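# Shift ball to other post's cup, reseat frame

## Task

Get the ball into the cup that sits on the other post, and return the frame to its proper spot resting on its supports; finish with every gripper open and every arm moved away from the objects.

## Robot and tools

Robots: three identical i2rt Big YAM arms named arm1, arm2 and arm3. Each has six joints, a two-finger gripper and a wrist camera. Fixed room cameras are cam_high and cam_low; wrist cameras are arm1_cam_wrist, arm2_cam_wrist and arm3_cam_wrist. A hand reaches roughly 1.0 m from its joint1 axis.

Frame: a single scene frame in metres, origin on the floor, +z up. Feet (base_link), each facing its own +x: arm1 at (1.453, 0.001, 0.802), quat_wxyz (0.014, 0.006, 0.004, -1.000); arm2 at (-0.723, 1.256, 0.793), quat_wxyz (0.876, -0.005, -0.006, -0.483); arm3 at (-0.733, -1.253, 0.780), quat_wxyz (0.875, -0.001, 0.002, 0.484). The hand point lies between the finger pads, about 1 cm short of the tips; fingers point along the hand's +z and open along its y. Printed hand positions can be off, more so at long reach.

Tool move: arguments arm1, arm2, arm3 (each optional, one object per robot) and cameras. An arm not named gets no new command but may keep pushing toward its old targets. Inside a robot's object:
- joints: absolute targets keyed by name. joint1_rad -2.879 to 2.879 (base yaw, positive counter-clockwise seen from above, 0 = along the foot's facing); joint2_rad 0 to 3.141 (shoulder, 0 = upper arm back and level, positive lifts it up then forward); joint3_rad 0 to 3.019 (elbow, 0 = folded, positive opens); joint4_rad -1.692 to 1.57 (hand pitch, positive tips fingers up); joint5_rad -1.57 to 1.57 (hand sideways, positive to the arm's right); joint6_rad -2.094 to 2.094 (roll, positive clockwise viewed from behind the hand); gripper_m 0 to 0.093 (fingertip gap in metres). Done tolerances are ±0.045, 0.14, 0.09, 0.055, 0.03, 0.035 rad and ±0.003 m.
- target: one list of seven numbers [x, y, z, qw, qx, qy, qz], an absolute hand pose in the scene frame (metres, unit quaternion) in the same form the hand line prints. The hand travels a straight line from its current hand_target toward it. When target is given, joints may contain only gripper_m.
- speed: top speed of that line in m/s, 0.002 to 0.5, default 0.25; only allowed with target. Rotation is capped at twice this value in rad/s.
All motions in one action begin together; all hand lines in one action finish together, paced by the slowest. A hand line lasts 0.5 to 10 s and halts short if it would need longer; an action lasts at most 15 s. Each control step clamps the commanded pose to within 100 mm and 20 degrees of the measured hand, then solves for joints, favouring position. Expect endings a centimetre or more off, lag, drift and overshoot of speed near full stretch. Joint-by-joint moves can sweep the hand along wide curves. Unknown keys make a call invalid; out-of-range values get it refused, and a refusal cancels the later move, wait and finished_scene calls of that same reply.

cameras: a list of names, or "all"; omitted or null means all, [] means none.

Results: each robot's joint_positions, Joint velocities (rad/s, gripper in m/s; "within noise" when still), joint torques (N m, arm joints only, offset and noisy, numbers 3 and 4 wrap at ±28), hand and hand_target poses, joint_status and hand_status. A "move" line lists each robot sent motion with "done" or its worst status. "as last shown" marks unnamed robots whose lines are repeated. Status words: off_target (stopped away from target, may still push); time_out (each joint keeps a nearby target and pushes; on_its_own lists them; send the current reading to relax it); not_followed, "joint command not followed" or "pose unreachable" (a safety check rejected the targets, the gripper part still runs, and the arm may retry them later); limit_stop_at_motor_heat. on_its_own reports motions you did not command, with "held at" giving a target. The pictures line gives image order; images can trail the state slightly. An empty move returns the full state, scene number and units.

wait: seconds 0 to 10, plus cameras as in move; nothing new is commanded.
zoom_image: camera (one name) and region [x0, y0, x1, y1] in pixels, top-left origin, at most 504 by 504, on that camera's latest full image (896x504).
finished_scene: scene = current scene number; irreversible; the result usually reports success. The goal must hold with the robots idle.

Gripper: clamped on a hard part the reading sits up to 0.005 m below its width (or up to 0.002 m above). About 0.005 m under the first-contact reading gives full force (roughly 50 to 64 N per pad); go deeper for a small or round item like the ball. Empty and shut reads 0.000 to 0.003. To release, command a gap clearly wider than the reading.

Cautions: arms do not stop on contact and can shove hard; never squeeze or pinch another arm's fingers, and avoid arm-to-arm contact (the clearance check may react too late and ignores fingers, housings and wrist cameras). Objects touching robots are fine. Do not let anything leave the work area or hit the floor; avoid drops, releasing moving parts and slams. Loose items can get nudged now and then. Sustained loads, stretched poses and pushing at unreachable goals heat motors: MOTOR HOT appears at 85 °C, and at 100 °C the arm goes limp for 30 to 60 s. The scene keeps running while you compose replies, holding the last command. Camera calibrations (K, distortion, T_world_to_cam) are supplied and approximate.

Each tool is called after "Request:" as name([rows], argument=value, ...), one row to a line, values as JSON.

## Session

Request:
move()

Request:
zoom_image(camera="cam_high", region=[250, 190, 550, 490])

Request:
zoom_image(camera="cam_low", region=[340, 220, 624, 504])

Scene clock: 0.00 s.
Joint torques (N m): no reading
Motor temperatures (°C): arm1=[31 26 28 24 26 26 24] | arm2=[25 27 25 26 24 22 26] | arm3=[28 27 23 27 25 26 24]
Heat: arm1: hottest joint1_rad 31 °C; arm2: hottest joint2_rad 27 °C; arm3: hottest joint1_rad 28 °C.
Joint velocities: within noise
arm1.joint_positions: joint1_rad=-0.430 joint2_rad=+0.456 joint3_rad=+1.451 joint4_rad=-1.496 joint5_rad=+0.008 joint6_rad=-0.169 gripper_m=+0.09396
arm1.joint_status: not commanded
arm1.hand: x=+1.3223 y=+0.0502 z=+1.3611 quat_wxyz=(+0.151, -0.856, +0.099, +0.484) (m; scene frame)
arm1.hand_target: x=+1.3243 y=+0.0492 z=+1.3709 quat_wxyz=(+0.154, -0.850, +0.098, +0.494) (m; scene frame)
arm1.hand_status: not commanded
arm2.joint_positions: joint1_rad=-0.159 joint2_rad=+0.563 joint3_rad=+1.339 joint4_rad=-1.223 joint5_rad=+0.179 joint6_rad=+0.060 gripper_m=+0.09396
arm2.joint_status: not commanded
arm2.hand: x=-0.6649 y=+1.0411 z=+1.3495 quat_wxyz=(-0.418, -0.522, -0.658, +0.347) (m; scene frame)
arm2.hand_target: x=-0.6663 y=+1.0445 z=+1.3603 quat_wxyz=(-0.427, -0.519, -0.652, +0.352) (m; scene frame)
arm2.hand_status: not commanded
arm3.joint_positions: joint1_rad=+0.085 joint2_rad=+0.453 joint3_rad=+1.334 joint4_rad=-1.235 joint5_rad=+0.195 joint6_rad=+0.111 gripper_m=+0.09396
arm3.joint_status: not commanded
arm3.hand: x=-0.6184 y=-1.1050 z=+1.3466 quat_wxyz=(-0.512, +0.337, -0.747, -0.257) (m; scene frame)
arm3.hand_target: x=-0.6203 y=-1.1087 z=+1.3586 quat_wxyz=(-0.521, +0.333, -0.740, -0.264) (m; scene frame)
arm3.hand_status: not commanded
pictures: arm1_cam_wrist, arm2_cam_wrist, arm3_cam_wrist, cam_high, cam_low
camera_calibration:
arm1_cam_wrist: T_world_to_cam=[[0.328646, 0.927293, 0.179216, -0.727029], [0.883572, -0.234848, -0.40515, -0.602697], [-0.333605, 0.291502, -0.896513, 1.77148], [0, 0, 0, 1]] pos_world=[1.36243, 0.0162388, 1.47426]
arm2_cam_wrist: T_world_to_cam=[[-0.977649, -0.209434, 0.0184212, -0.45841], [-0.189655, 0.840709, -0.507188, -0.309064], [0.0907357, -0.499346, -0.861638, 1.86683], [0, 0, 0, 1]] pos_world=[-0.676167, 1.09602, 1.46022]
arm3_cam_wrist: T_world_to_cam=[[0.770835, -0.636201, -0.0325708, -0.182713], [-0.544462, -0.631415, -0.552156, -0.28753], [0.330717, 0.443355, -0.833104, 1.94245], [0, 0, 0, 1]] pos_world=[-0.658109, -1.15899, 1.45355]

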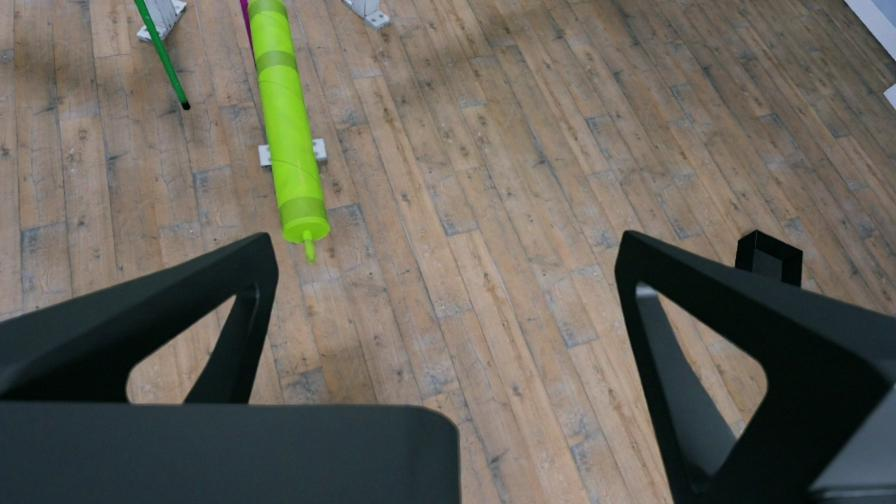

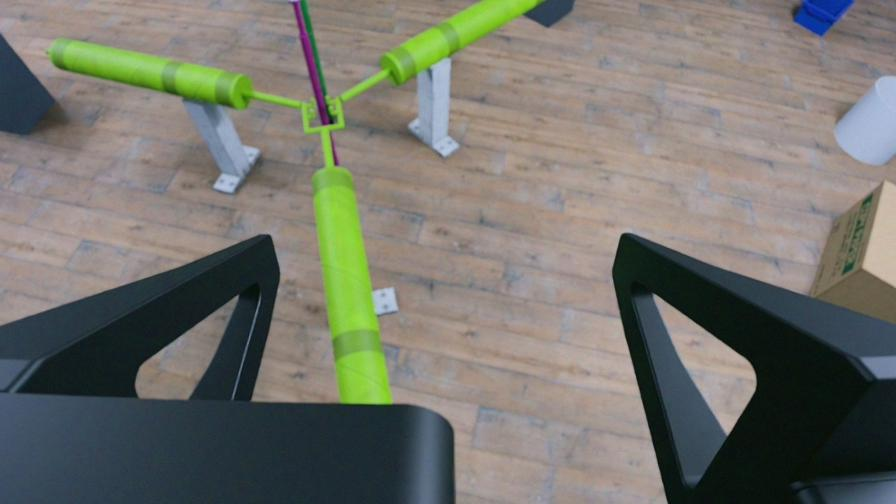

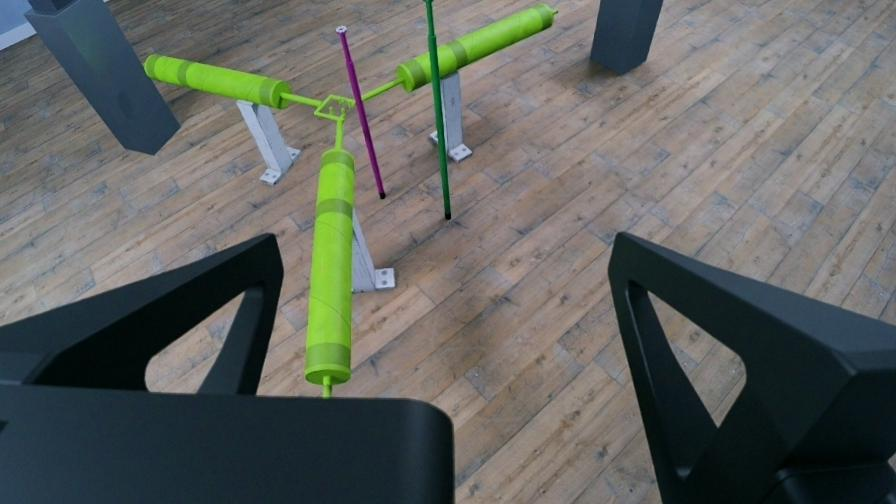

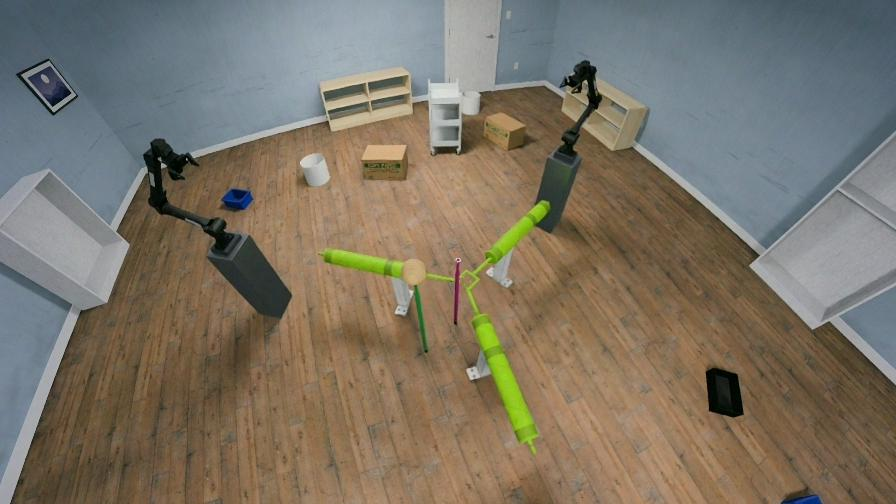

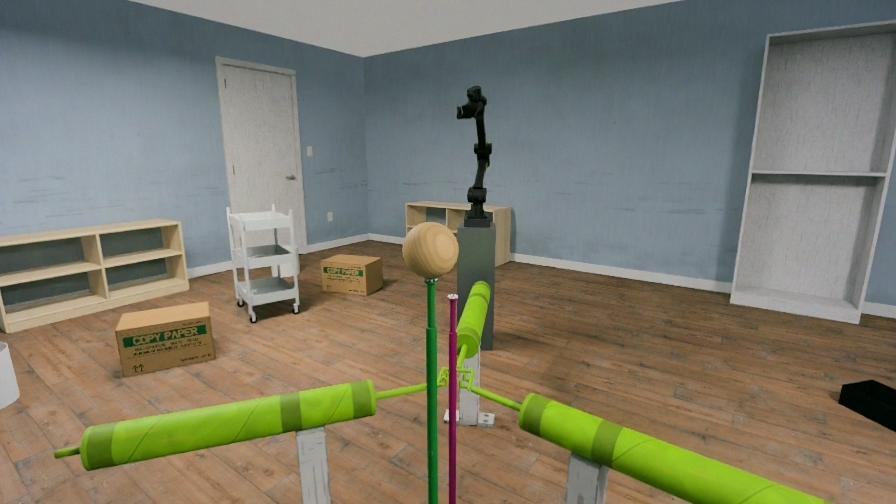

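Scaled by 1.680 (camera's finer frame: 1280x720).

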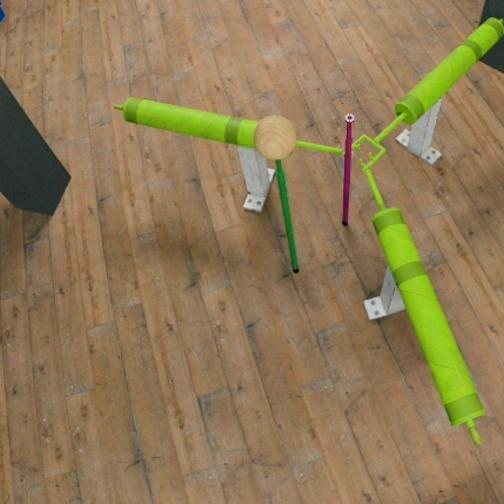

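Scaled by 1.775 (camera's finer frame: 1280x720).

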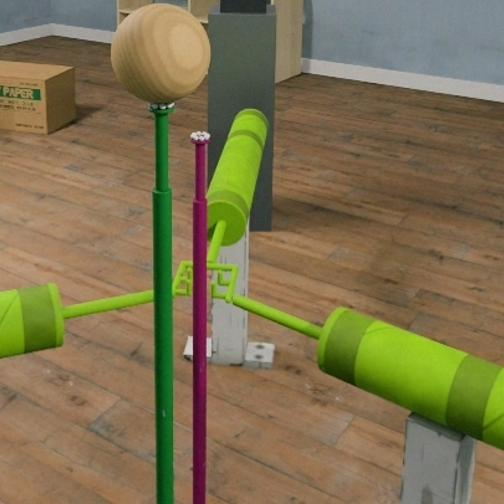

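Request:
zoom_image(camera="cam_high", region=[430, 245, 510, 325])

Request:
zoom_image(camera="cam_low", region=[415, 340, 515, 420])

Request:
zoom_image(camera="arm3_cam_wrist", region=[295, 70, 395, 150])

Request:
zoom_image(camera="arm2_cam_wrist", region=[270, 70, 390, 170])

Scaled by 6.300 (camera's finer frame: 1280x720).

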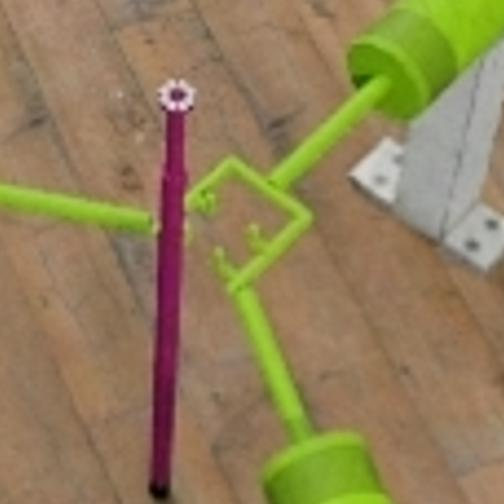

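Scaled by 5.040 (camera's finer frame: 1280x720).

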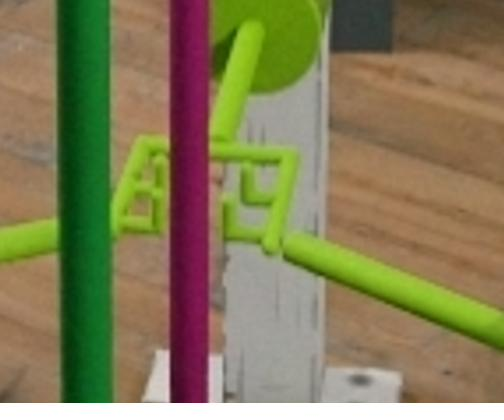

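Scaled by 5.040 (camera's finer frame: 1280x720).

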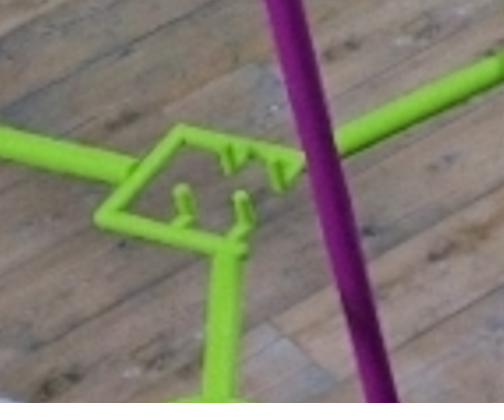

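Scaled by 4.200 (camera's finer frame: 1280x720).

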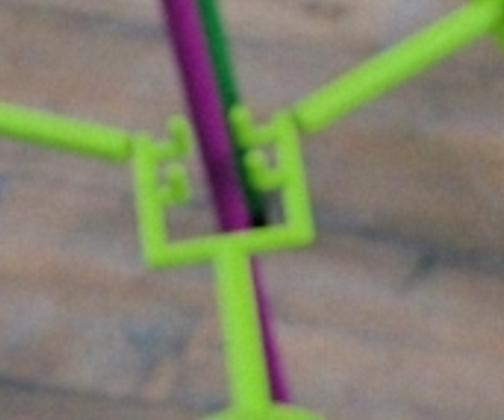

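Request:
move(arm1={"target":[0.90,0.035,0.68,0,0.998,-0.061,0],"speed":0.3}, arm2={"target":[-0.47,1.02,0.72,0,0.552,0.834,0],"speed":0.3}, arm3={"target":[-0.68,-0.68,0.68,0,0.446,-0.895,0],"speed":0.3})

Scene clock: 63.50 s.
Joint torques (N m): arm1=[-2.08 -18.08 8.08 0.01 -0.12 0.07] | arm2=[2.02 -9.52 6.28 0.39 -0.17 0.04] | arm3=[-0.79 -15.44 10.09 0.05 0.01 0.08]
Motor temperatures (°C): arm1=[30 26 34 24 26 26 23] | arm2=[25 27 36 26 24 22 26] | arm3=[28 27 32 27 24 26 24]
Heat: arm1: hottest joint3_rad 34 °C; arm2: hottest joint3_rad 36 °C; arm3: hottest joint3_rad 32 °C.
move: arm1 off_target; arm2 off_target; arm3 off_target
Joint velocities: within noise
arm1.joint_positions: joint1_rad=-0.077 joint2_rad=+2.166 joint3_rad=+1.314 joint4_rad=-0.740 joint5_rad=-0.005 joint6_rad=+0.073 gripper_m=+0.09396
arm1.joint_status: not commanded
arm1.hand: x=+0.9182 y=+0.0274 z=+0.6685 quat_wxyz=(+0.002, -0.998, +0.061, -0.016)
arm1.hand_target: x=+0.9005 y=+0.0350 z=+0.6804 quat_wxyz=(+0.000, -0.998, +0.061, +0.000)
arm1.hand_status: off_target (0.023 m and 1.9 deg from the pose sent, 0.802 m and 61.2 deg at the start)
arm2.joint_positions: joint1_rad=+0.246 joint2_rad=+1.702 joint3_rad=+0.677 joint4_rad=-0.576 joint5_rad=-0.005 joint6_rad=+0.413 gripper_m=+0.09396
arm2.joint_status: not commanded
arm2.hand: x=-0.4842 y=+1.0280 z=+0.7227 quat_wxyz=(+0.008, -0.554, -0.832, -0.001)
arm2.hand_target: x=-0.4703 y=+1.0203 z=+0.7205 quat_wxyz=(+0.000, -0.552, -0.834, +0.000)
arm2.hand_status: off_target (0.016 m and 1.0 deg from the pose sent, 0.659 m and 66.4 deg at the start)
arm3.joint_positions: joint1_rad=+0.477 joint2_rad=+2.155 joint3_rad=+1.394 joint4_rad=-0.821 joint5_rad=+0.005 joint6_rad=+0.550 gripper_m=+0.09396
arm3.joint_status: not commanded
arm3.hand: x=-0.6862 y=-0.6943 z=+0.6772 quat_wxyz=(+0.003, +0.452, -0.892, +0.007)
arm3.hand_target: x=-0.6800 y=-0.6803 z=+0.6804 quat_wxyz=(+0.000, +0.446, -0.895, +0.000)
arm3.hand_status: off_target (0.016 m and 1.2 deg from the pose sent, 0.793 m and 70.0 deg at the start)
pictures: arm1_cam_wrist, arm2_cam_wrist, arm3_cam_wrist, cam_high, cam_low
arm1_cam_wrist: T_world_to_cam=[[0.113002, 0.993208, 0.0277292, -0.151391], [0.77962, -0.105934, 0.617229, -1.12311], [0.615974, -0.0481301, -0.786295, 0.0861052], [0, 0, 0, 1]] pos_world=[0.839671, 0.0355313, 0.76512]
arm2_cam_wrist: T_world_to_cam=[[-0.923693, -0.382934, 0.0123593, -0.0640514], [-0.302735, 0.749252, 0.589045, -1.33467], [-0.234826, 0.540355, -0.808006, 0.0386265], [0, 0, 0, 1]] pos_world=[-0.454143, 0.954601, 0.81818]
arm3_cam_wrist: T_world_to_cam=[[0.81096, -0.585072, 0.00590504, 0.145989], [-0.470104, -0.64553, 0.601909, -1.17506], [-0.348348, -0.4909, -0.798543, 0.0870162], [0, 0, 0, 1]] pos_world=[-0.640479, -0.630405, 0.775902]

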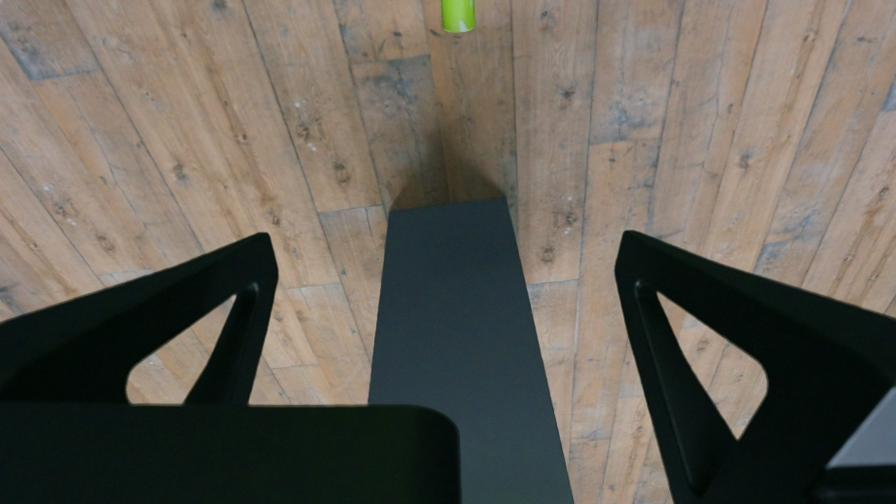

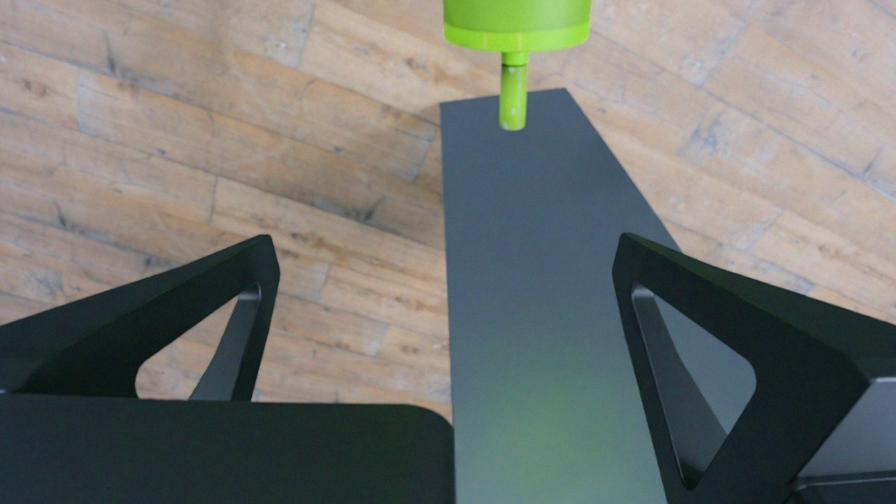

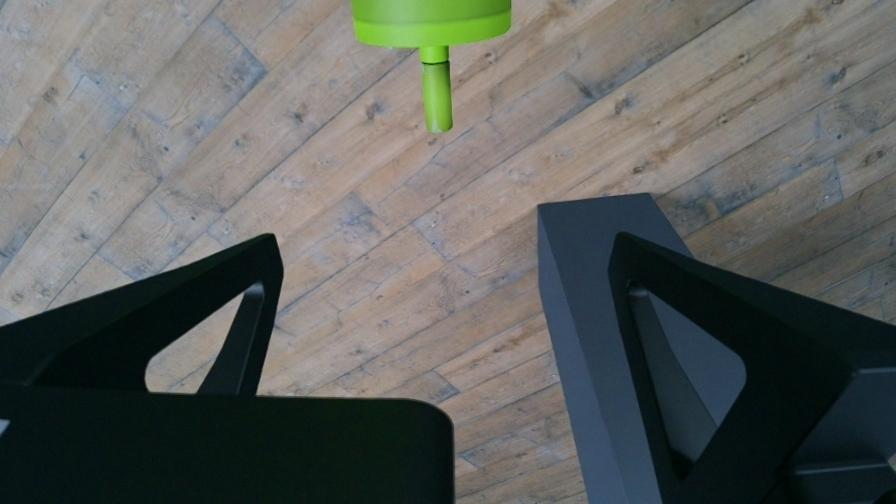

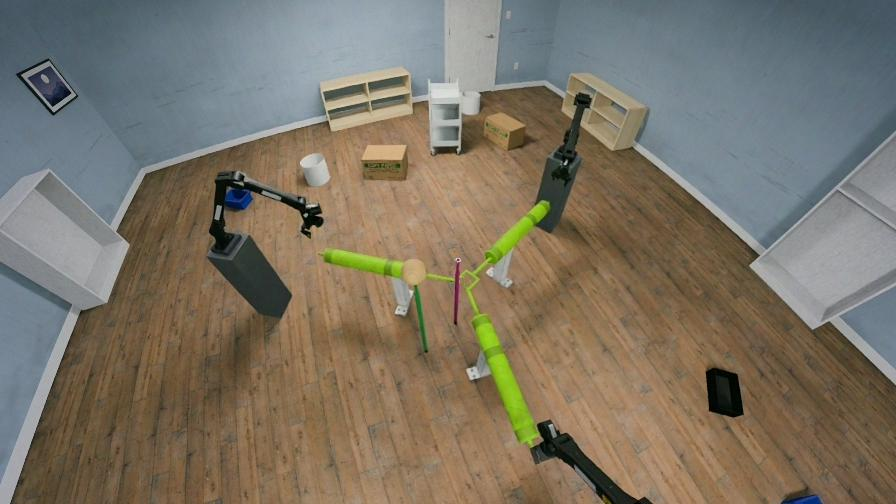

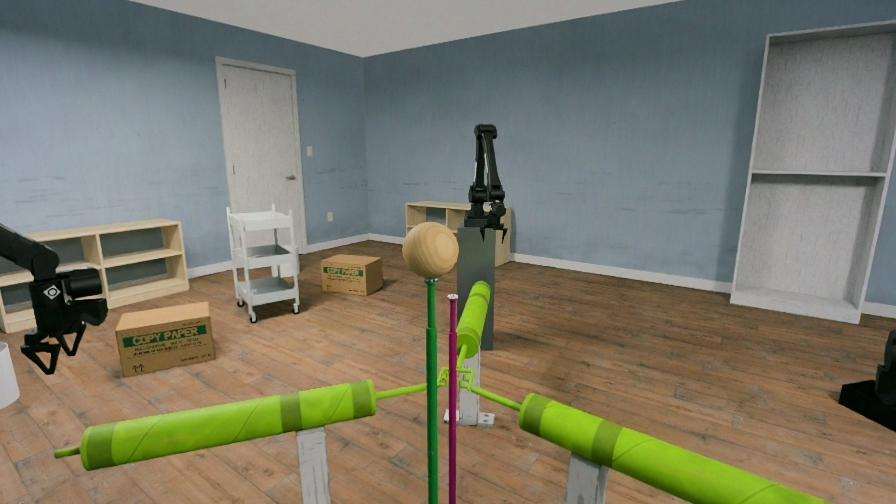

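Request:
move(arm1={"target":[0.873,0.049,0.565,0,0.9992,-0.041,0],"speed":0.2}, arm2={"target":[-0.534,1.036,0.55,0,0.537,0.843,0],"speed":0.2}, arm3={"target":[-0.694,-0.690,0.55,0,0.462,-0.887,0],"speed":0.2})

Scene clock: 81.03 s.
Joint torques (N m): arm1=[-2.08 -20.07 7.06 0.66 -0.13 0.05] | arm2=[0.09 -11.16 0.03 0.44 -0.11 -0.17] | arm3=[0.73 -15.97 7.87 0.8 0.02 -0.07]
Motor temperatures (°C): arm1=[30 27 33 24 26 25 23] | arm2=[25 28 35 26 24 22 26] | arm3=[28 30 34 27 24 25 24]
Heat: arm1: hottest joint3_rad 33 °C; arm2: hottest joint3_rad 35 °C; arm3: hottest joint3_rad 34 °C.
move: arm1 off_target; arm2 done; arm3 off_target
Joint velocities: within noise
arm1.joint_positions: joint1_rad=-0.097 joint2_rad=+2.436 joint3_rad=+1.470 joint4_rad=-0.633 joint5_rad=-0.006 joint6_rad=+0.015 gripper_m=+0.09396
arm1.joint_status: not commanded
arm1.hand: x=+0.8921 y=+0.0408 z=+0.5600 quat_wxyz=(+0.002, -0.999, +0.042, -0.019)
arm1.hand_target: x=+0.8736 y=+0.0491 z=+0.5655 quat_wxyz=(+0.000, -0.999, +0.041, +0.000)
arm1.hand_status: off_target (0.021 m and 2.2 deg from the pose sent, 0.115 m and 2.9 deg at the start)
arm2.joint_positions: joint1_rad=+0.161 joint2_rad=+2.236 joint3_rad=+0.618 joint4_rad=+0.038 joint5_rad=-0.005 joint6_rad=+0.291 gripper_m=+0.09396
arm2.joint_status: not commanded
arm2.hand: x=-0.5302 y=+1.0365 z=+0.5566 quat_wxyz=(-0.003, -0.539, -0.842, +0.001)
arm2.hand_target: x=-0.5340 y=+1.0362 z=+0.5502 quat_wxyz=(+0.000, -0.537, -0.843, +0.000)
arm2.hand_status: done (0.008 m and 0.4 deg from the pose sent, 0.180 m and 2.5 deg at the start)
arm3.joint_positions: joint1_rad=+0.482 joint2_rad=+2.393 joint3_rad=+1.404 joint4_rad=-0.608 joint5_rad=+0.005 joint6_rad=+0.550 gripper_m=+0.09396
arm3.joint_status: not commanded
arm3.hand: x=-0.6902 y=-0.7068 z=+0.5512 quat_wxyz=(+0.007, +0.455, -0.891, +0.013)
arm3.hand_target: x=-0.6942 y=-0.6904 z=+0.5506 quat_wxyz=(+0.000, +0.462, -0.887, +0.000)
arm3.hand_status: off_target (0.017 m and 1.9 deg from the pose sent, 0.127 m and 1.5 deg at the start)
pictures: arm1_cam_wrist, arm2_cam_wrist, arm3_cam_wrist, cam_high, cam_low
arm1_cam_wrist: T_world_to_cam=[[0.0753948, 0.996819, 0.0258334, -0.124329], [0.779325, -0.075067, 0.622108, -1.03806], [0.622068, -0.0267711, -0.782505, 0.00910948], [0, 0, 0, 1]] pos_world=[0.812693, 0.0462537, 0.656125]
arm2_cam_wrist: T_world_to_cam=[[-0.9093, -0.416131, 0.00299195, -0.0540001], [-0.339563, 0.746107, 0.572731, -1.26432], [-0.240563, 0.519768, -0.819738, -0.0862254], [0, 0, 0, 1]] pos_world=[-0.499162, 0.965667, 0.653597]
arm3_cam_wrist: T_world_to_cam=[[0.813857, -0.580907, 0.0135548, 0.143506], [-0.466207, -0.638883, 0.611947, -1.10732], [-0.346824, -0.504357, -0.790782, -0.0338768], [0, 0, 0, 1]] pos_world=[-0.644781, -0.641167, 0.648885]

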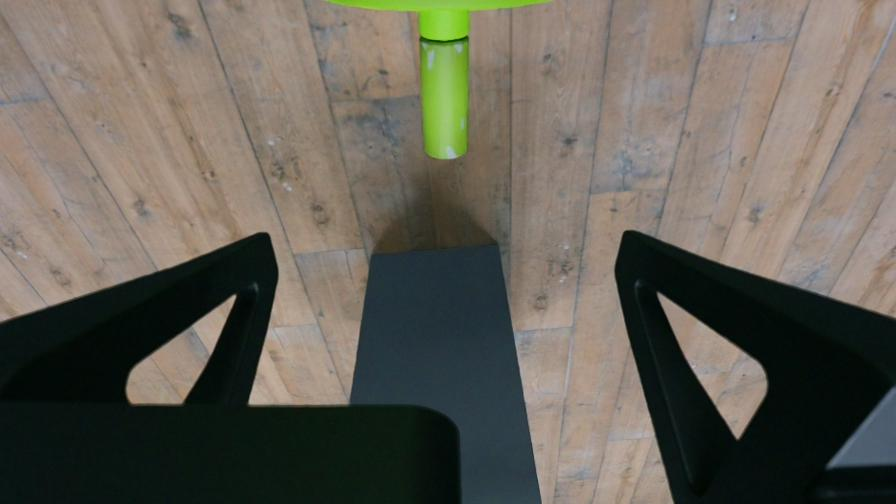

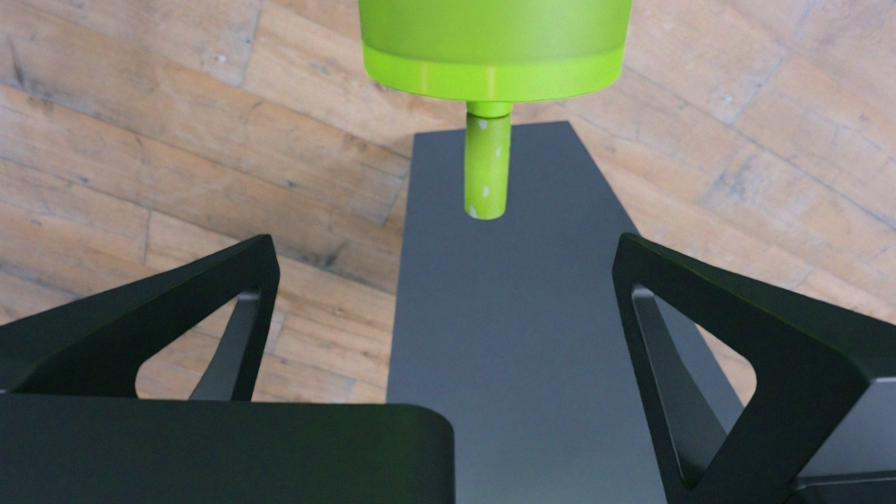

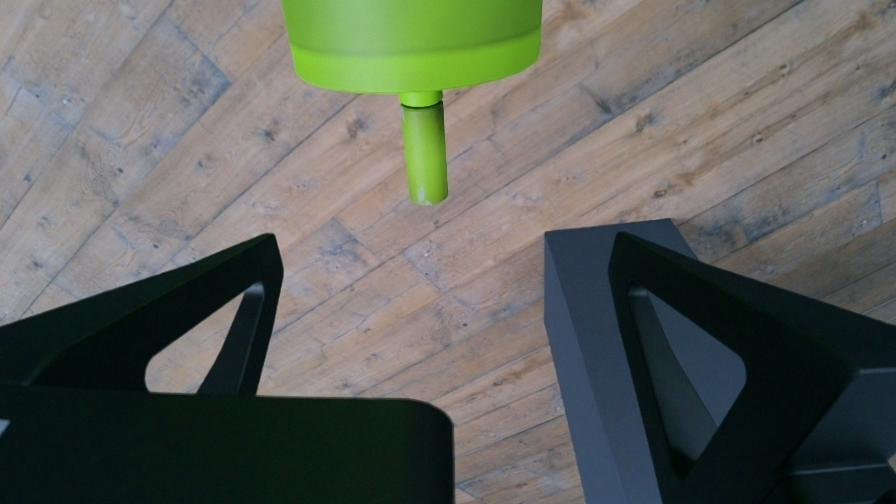

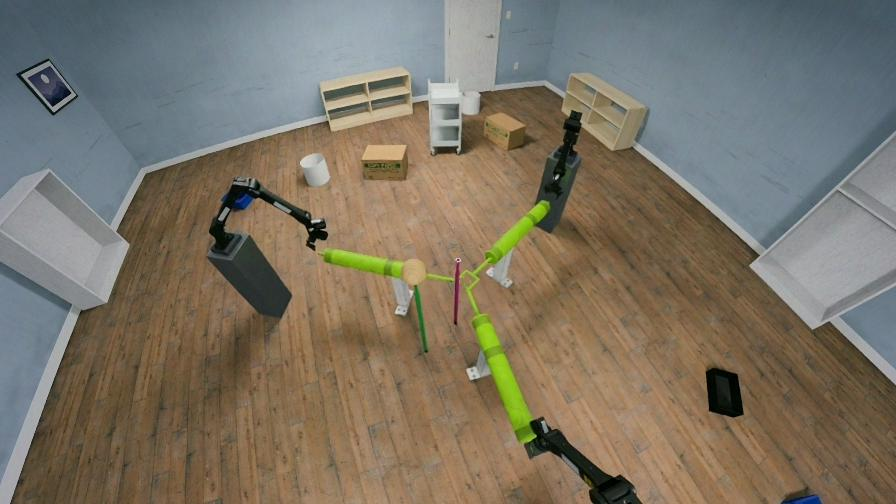

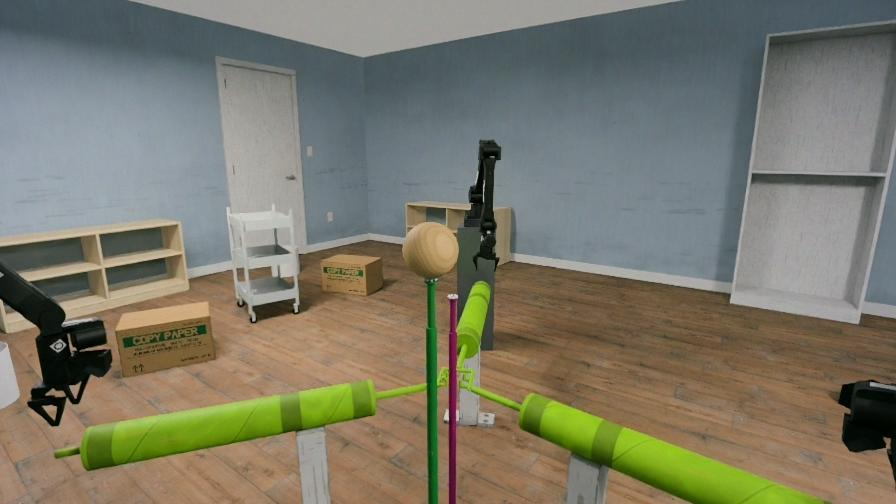

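Request:
move(arm1={"target":[0.8735,0.050,0.46,0,0.9992,-0.041,0],"speed":0.12}, arm2={"target":[-0.562,1.049,0.45,0,0.537,0.843,0],"speed":0.12}, arm3={"target":[-0.710,-0.699,0.457,0,0.462,-0.887,0],"speed":0.12})

Scene clock: 96.13 s.
Joint torques (N m): arm1=[-2.08 -21.01 6 0.73 -0.13 0.05] | arm2=[0.15 -11.52 -1.87 0.43 -0.09 -0.17] | arm3=[0.73 -15.97 6.57 0.87 0.03 0.13]
Motor temperatures (°C): arm1=[30 29 33 24 26 25 23] | arm2=[25 29 32 26 24 22 26] | arm3=[28 31 32 27 24 25 24]
Heat: arm1: hottest joint3_rad 33 °C; arm2: hottest joint3_rad 32 °C; arm3: hottest joint3_rad 32 °C.
move: arm1 off_target; arm2 done; arm3 off_target
Joint velocities: within noise
arm1.joint_positions: joint1_rad=-0.097 joint2_rad=+2.670 joint3_rad=+1.599 joint4_rad=-0.525 joint5_rad=-0.006 joint6_rad=+0.015 gripper_m=+0.09396
arm1.joint_status: not commanded
arm1.hand: x=+0.8905 y=+0.0419 z=+0.4568 quat_wxyz=(+0.002, -0.999, +0.042, -0.017)
arm1.hand_target: x=+0.8739 y=+0.0501 z=+0.4605 quat_wxyz=(+0.000, -0.999, +0.041, +0.000)
arm1.hand_status: off_target (0.019 m and 2.0 deg from the pose sent, 0.102 m and 2.2 deg at the start)
arm2.joint_positions: joint1_rad=+0.115 joint2_rad=+2.595 joint3_rad=+0.713 joint4_rad=+0.300 joint5_rad=-0.005 joint6_rad=+0.245 gripper_m=+0.09396
arm2.joint_status: not commanded
arm2.hand: x=-0.5577 y=+1.0485 z=+0.4569 quat_wxyz=(-0.002, -0.539, -0.842, +0.000)
arm2.hand_target: x=-0.5620 y=+1.0492 z=+0.4502 quat_wxyz=(+0.000, -0.537, -0.843, +0.000)
arm2.hand_status: done (0.008 m and 0.3 deg from the pose sent, 0.112 m and 0.4 deg at the start)
arm3.joint_positions: joint1_rad=+0.509 joint2_rad=+2.584 joint3_rad=+1.474 joint4_rad=-0.478 joint5_rad=+0.005 joint6_rad=+0.559 gripper_m=+0.09396
arm3.joint_status: not commanded
arm3.hand: x=-0.7056 y=-0.7104 z=+0.4629 quat_wxyz=(+0.005, +0.463, -0.886, +0.010)
arm3.hand_target: x=-0.7101 y=-0.6993 z=+0.4575 quat_wxyz=(+0.000, +0.462, -0.887, +0.000)
arm3.hand_status: off_target (0.014 m and 1.2 deg from the pose sent, 0.096 m and 2.0 deg at the start)
pictures: arm1_cam_wrist, arm2_cam_wrist, arm3_cam_wrist, cam_high, cam_low
arm1_cam_wrist: T_world_to_cam=[[0.0750828, 0.996844, 0.0257675, -0.122289], [0.781486, -0.0748732, 0.619414, -0.973311], [0.619389, -0.0263704, -0.784641, -0.0673054], [0, 0, 0, 1]] pos_world=[0.811499, 0.0472535, 0.553223]
arm2_cam_wrist: T_world_to_cam=[[-0.909282, -0.416168, 0.00328709, -0.0738656], [-0.338746, 0.744667, 0.575084, -1.22461], [-0.241779, 0.5218, -0.818088, -0.184334], [0, 0, 0, 1]] pos_world=[-0.526564, 0.977369, 0.553693]
arm3_cam_wrist: T_world_to_cam=[[0.824169, -0.566273, 0.00893985, 0.174834], [-0.45478, -0.652326, 0.606338, -1.06169], [-0.337521, -0.503791, -0.795157, -0.101847], [0, 0, 0, 1]] pos_world=[-0.661302, -0.644872, 0.561194]

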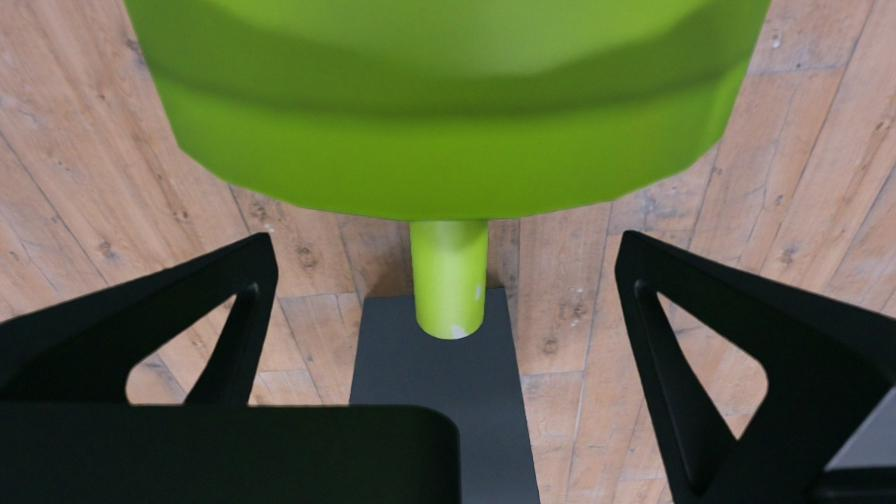

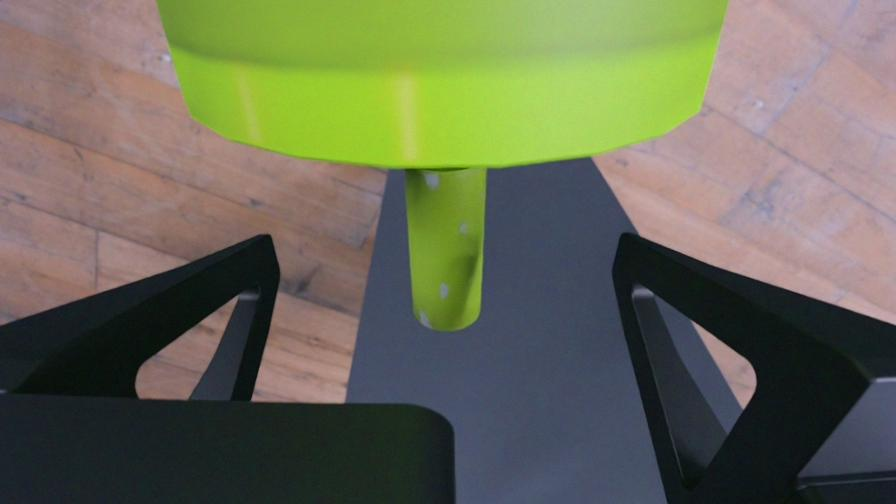

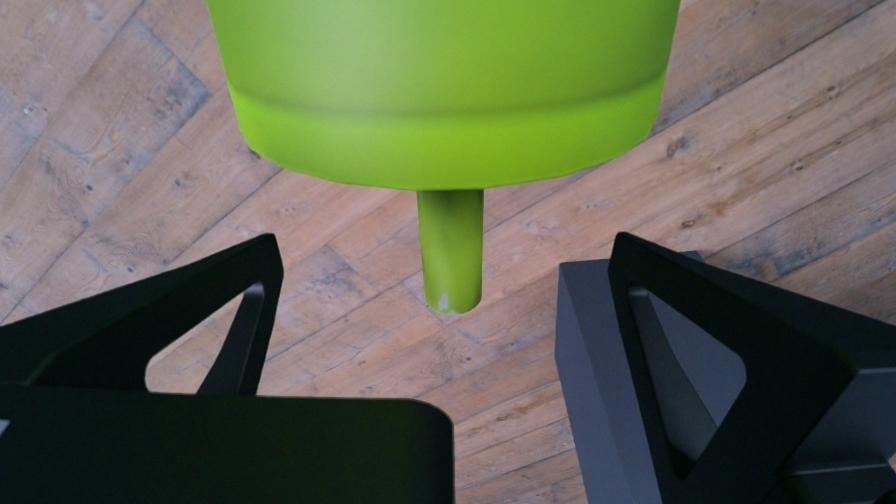

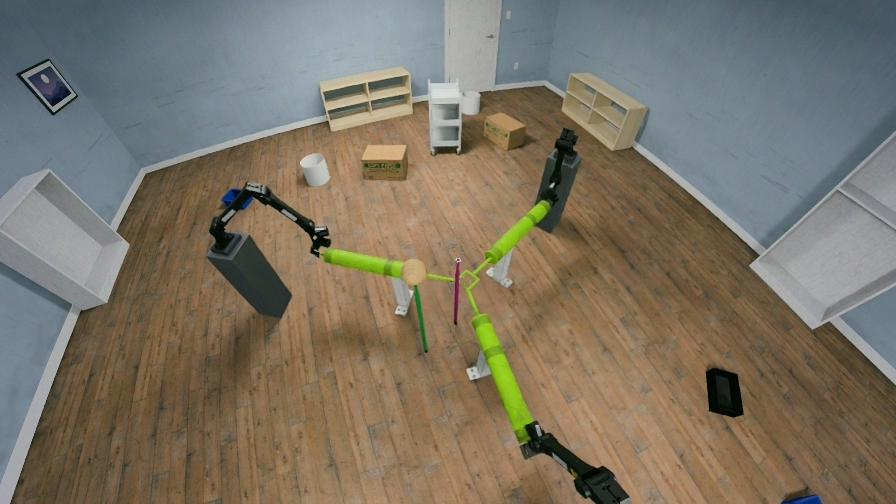

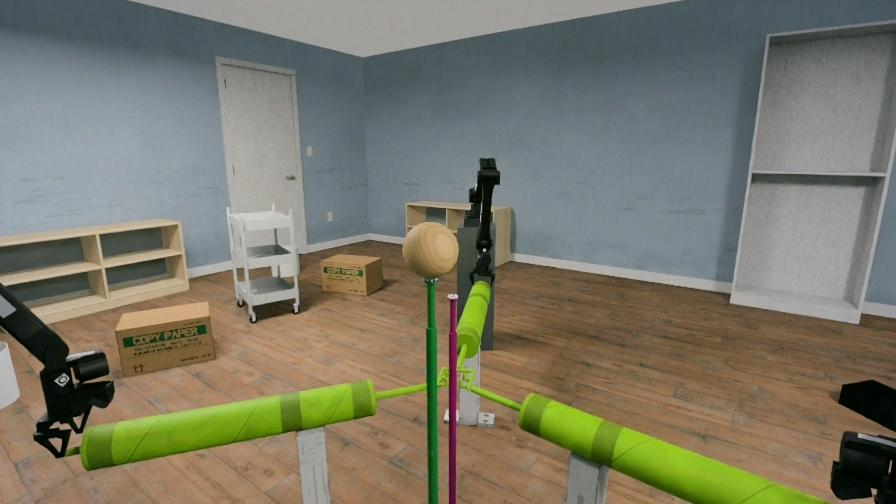

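Request:
move(arm1={"joints":{"gripper_m":0.008}}, arm2={"joints":{"gripper_m":0.008}}, arm3={"joints":{"gripper_m":0.008}})

Scene clock: 99.73 s.
Joint torques (N m): arm1=[-1.96 -20.66 6 0.72 -0.12 0.07] | arm2=[0.09 -11.52 -1.87 0.44 -0.07 -0.16] | arm3=[0.73 -15.91 6.58 0.87 0.03 0.13]
Motor temperatures (°C): arm1=[30 30 32 24 26 25 23] | arm2=[25 30 31 26 24 22 26] | arm3=[28 30 32 27 24 25 24]
Heat: arm1: hottest joint3_rad 32 °C; arm2: hottest joint3_rad 31 °C; arm3: hottest joint3_rad 32 °C.
move: arm1 off_target; arm2 off_target; arm3 done
Joint velocities: within noise
arm1.joint_positions: joint1_rad=-0.098 joint2_rad=+2.670 joint3_rad=+1.599 joint4_rad=-0.525 joint5_rad=-0.006 joint6_rad=+0.013 gripper_m=+0.01762
arm1.joint_status: gripper_m off_target (ended at +0.01766, target +0.00800)
arm1.hand: x=+0.8906 y=+0.0424 z=+0.4568 quat_wxyz=(+0.002, -0.999, +0.041, -0.017)
arm1.hand_target: x=+0.8739 y=+0.0500 z=+0.4605 quat_wxyz=(+0.000, -0.999, +0.041, +0.000)
arm1.hand_status: not commanded
arm2.joint_positions: joint1_rad=+0.114 joint2_rad=+2.595 joint3_rad=+0.713 joint4_rad=+0.301 joint5_rad=-0.005 joint6_rad=+0.244 gripper_m=+0.01590
arm2.joint_status: gripper_m off_target (ended at +0.01594, target +0.00800)
arm2.hand: x=-0.5577 y=+1.0484 z=+0.4569 quat_wxyz=(-0.002, -0.539, -0.843, +0.000)
arm2.hand_target: x=-0.5620 y=+1.0491 z=+0.4502 quat_wxyz=(+0.000, -0.537, -0.843, +0.000)
arm2.hand_status: not commanded
arm3.joint_positions: joint1_rad=+0.509 joint2_rad=+2.584 joint3_rad=+1.474 joint4_rad=-0.478 joint5_rad=+0.005 joint6_rad=+0.559 gripper_m=+0.00816
arm3.joint_status: all done
arm3.hand: x=-0.7056 y=-0.7104 z=+0.4629 quat_wxyz=(+0.005, +0.462, -0.887, +0.010)
arm3.hand_target: x=-0.7101 y=-0.6993 z=+0.4575 quat_wxyz=(+0.000, +0.462, -0.887, +0.000)
arm3.hand_status: not commanded
pictures: arm1_cam_wrist, arm2_cam_wrist, arm3_cam_wrist, cam_high, cam_low
arm1_cam_wrist: T_world_to_cam=[[0.0742947, 0.996903, 0.0257939, -0.122066], [0.781513, -0.0742704, 0.619453, -0.973354], [0.61945, -0.0258638, -0.78461, -0.0673866], [0, 0, 0, 1]] pos_world=[0.8115, 0.0476539, 0.553223]
arm2_cam_wrist: T_world_to_cam=[[-0.909141, -0.41648, 0.00275781, -0.0732333], [-0.339348, 0.744575, 0.574848, -1.22463], [-0.241466, 0.521682, -0.818256, -0.183908], [0, 0, 0, 1]] pos_world=[-0.526563, 0.977269, 0.553693]
arm3_cam_wrist: T_world_to_cam=[[0.823949, -0.566594, 0.0088838, 0.174512], [-0.455021, -0.652191, 0.606303, -1.06174], [-0.337734, -0.503605, -0.795184, -0.101853], [0, 0, 0, 1]] pos_world=[-0.661302, -0.644873, 0.561194]

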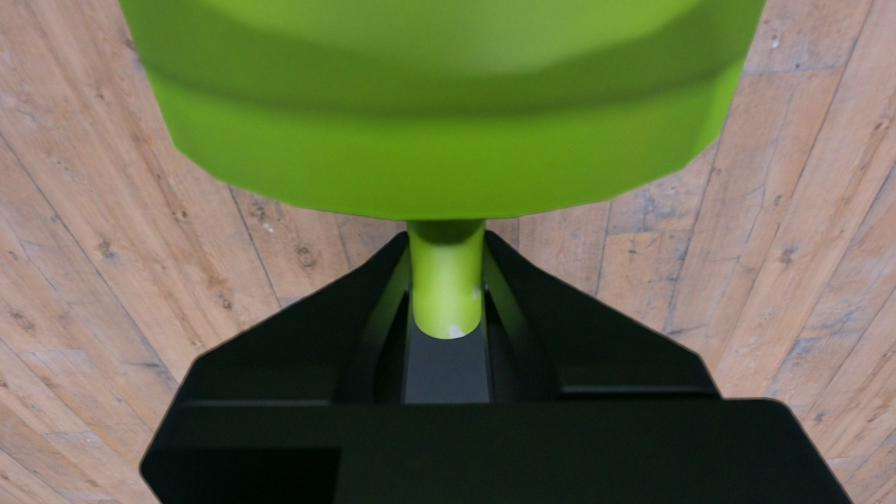

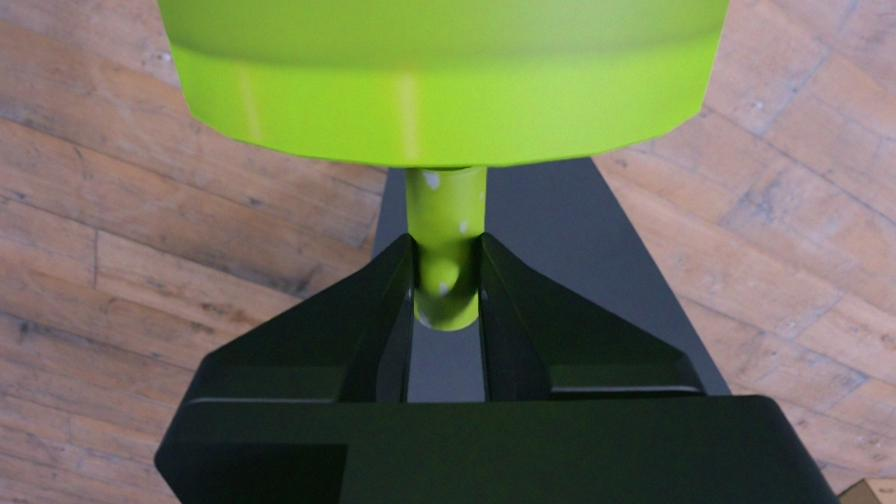

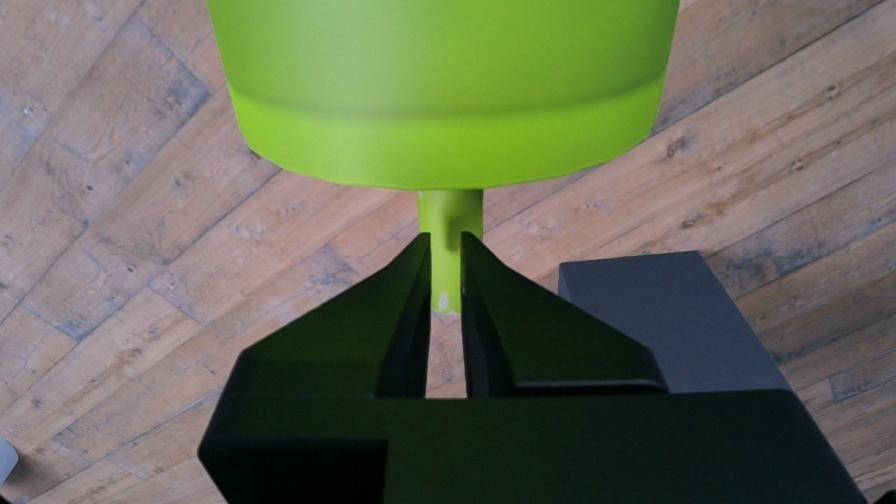

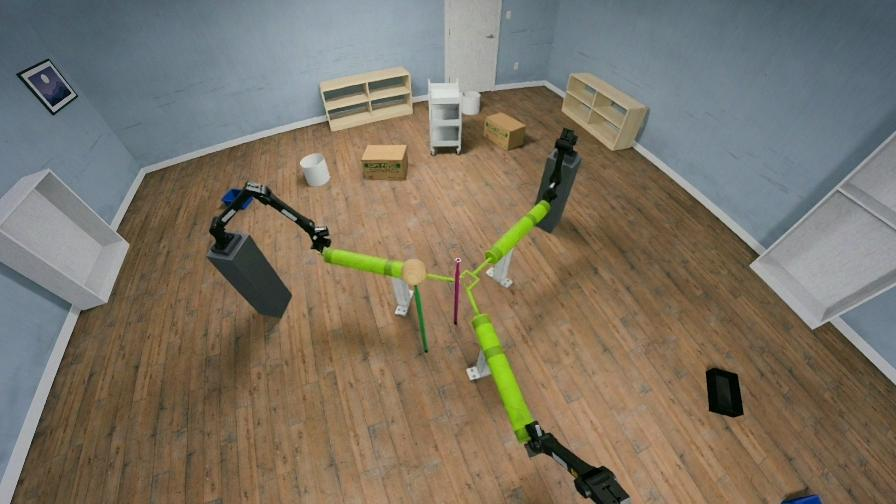

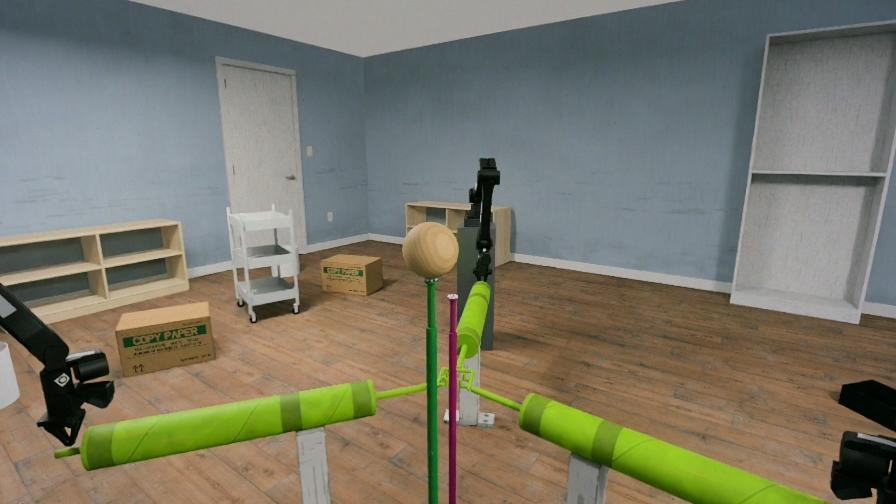

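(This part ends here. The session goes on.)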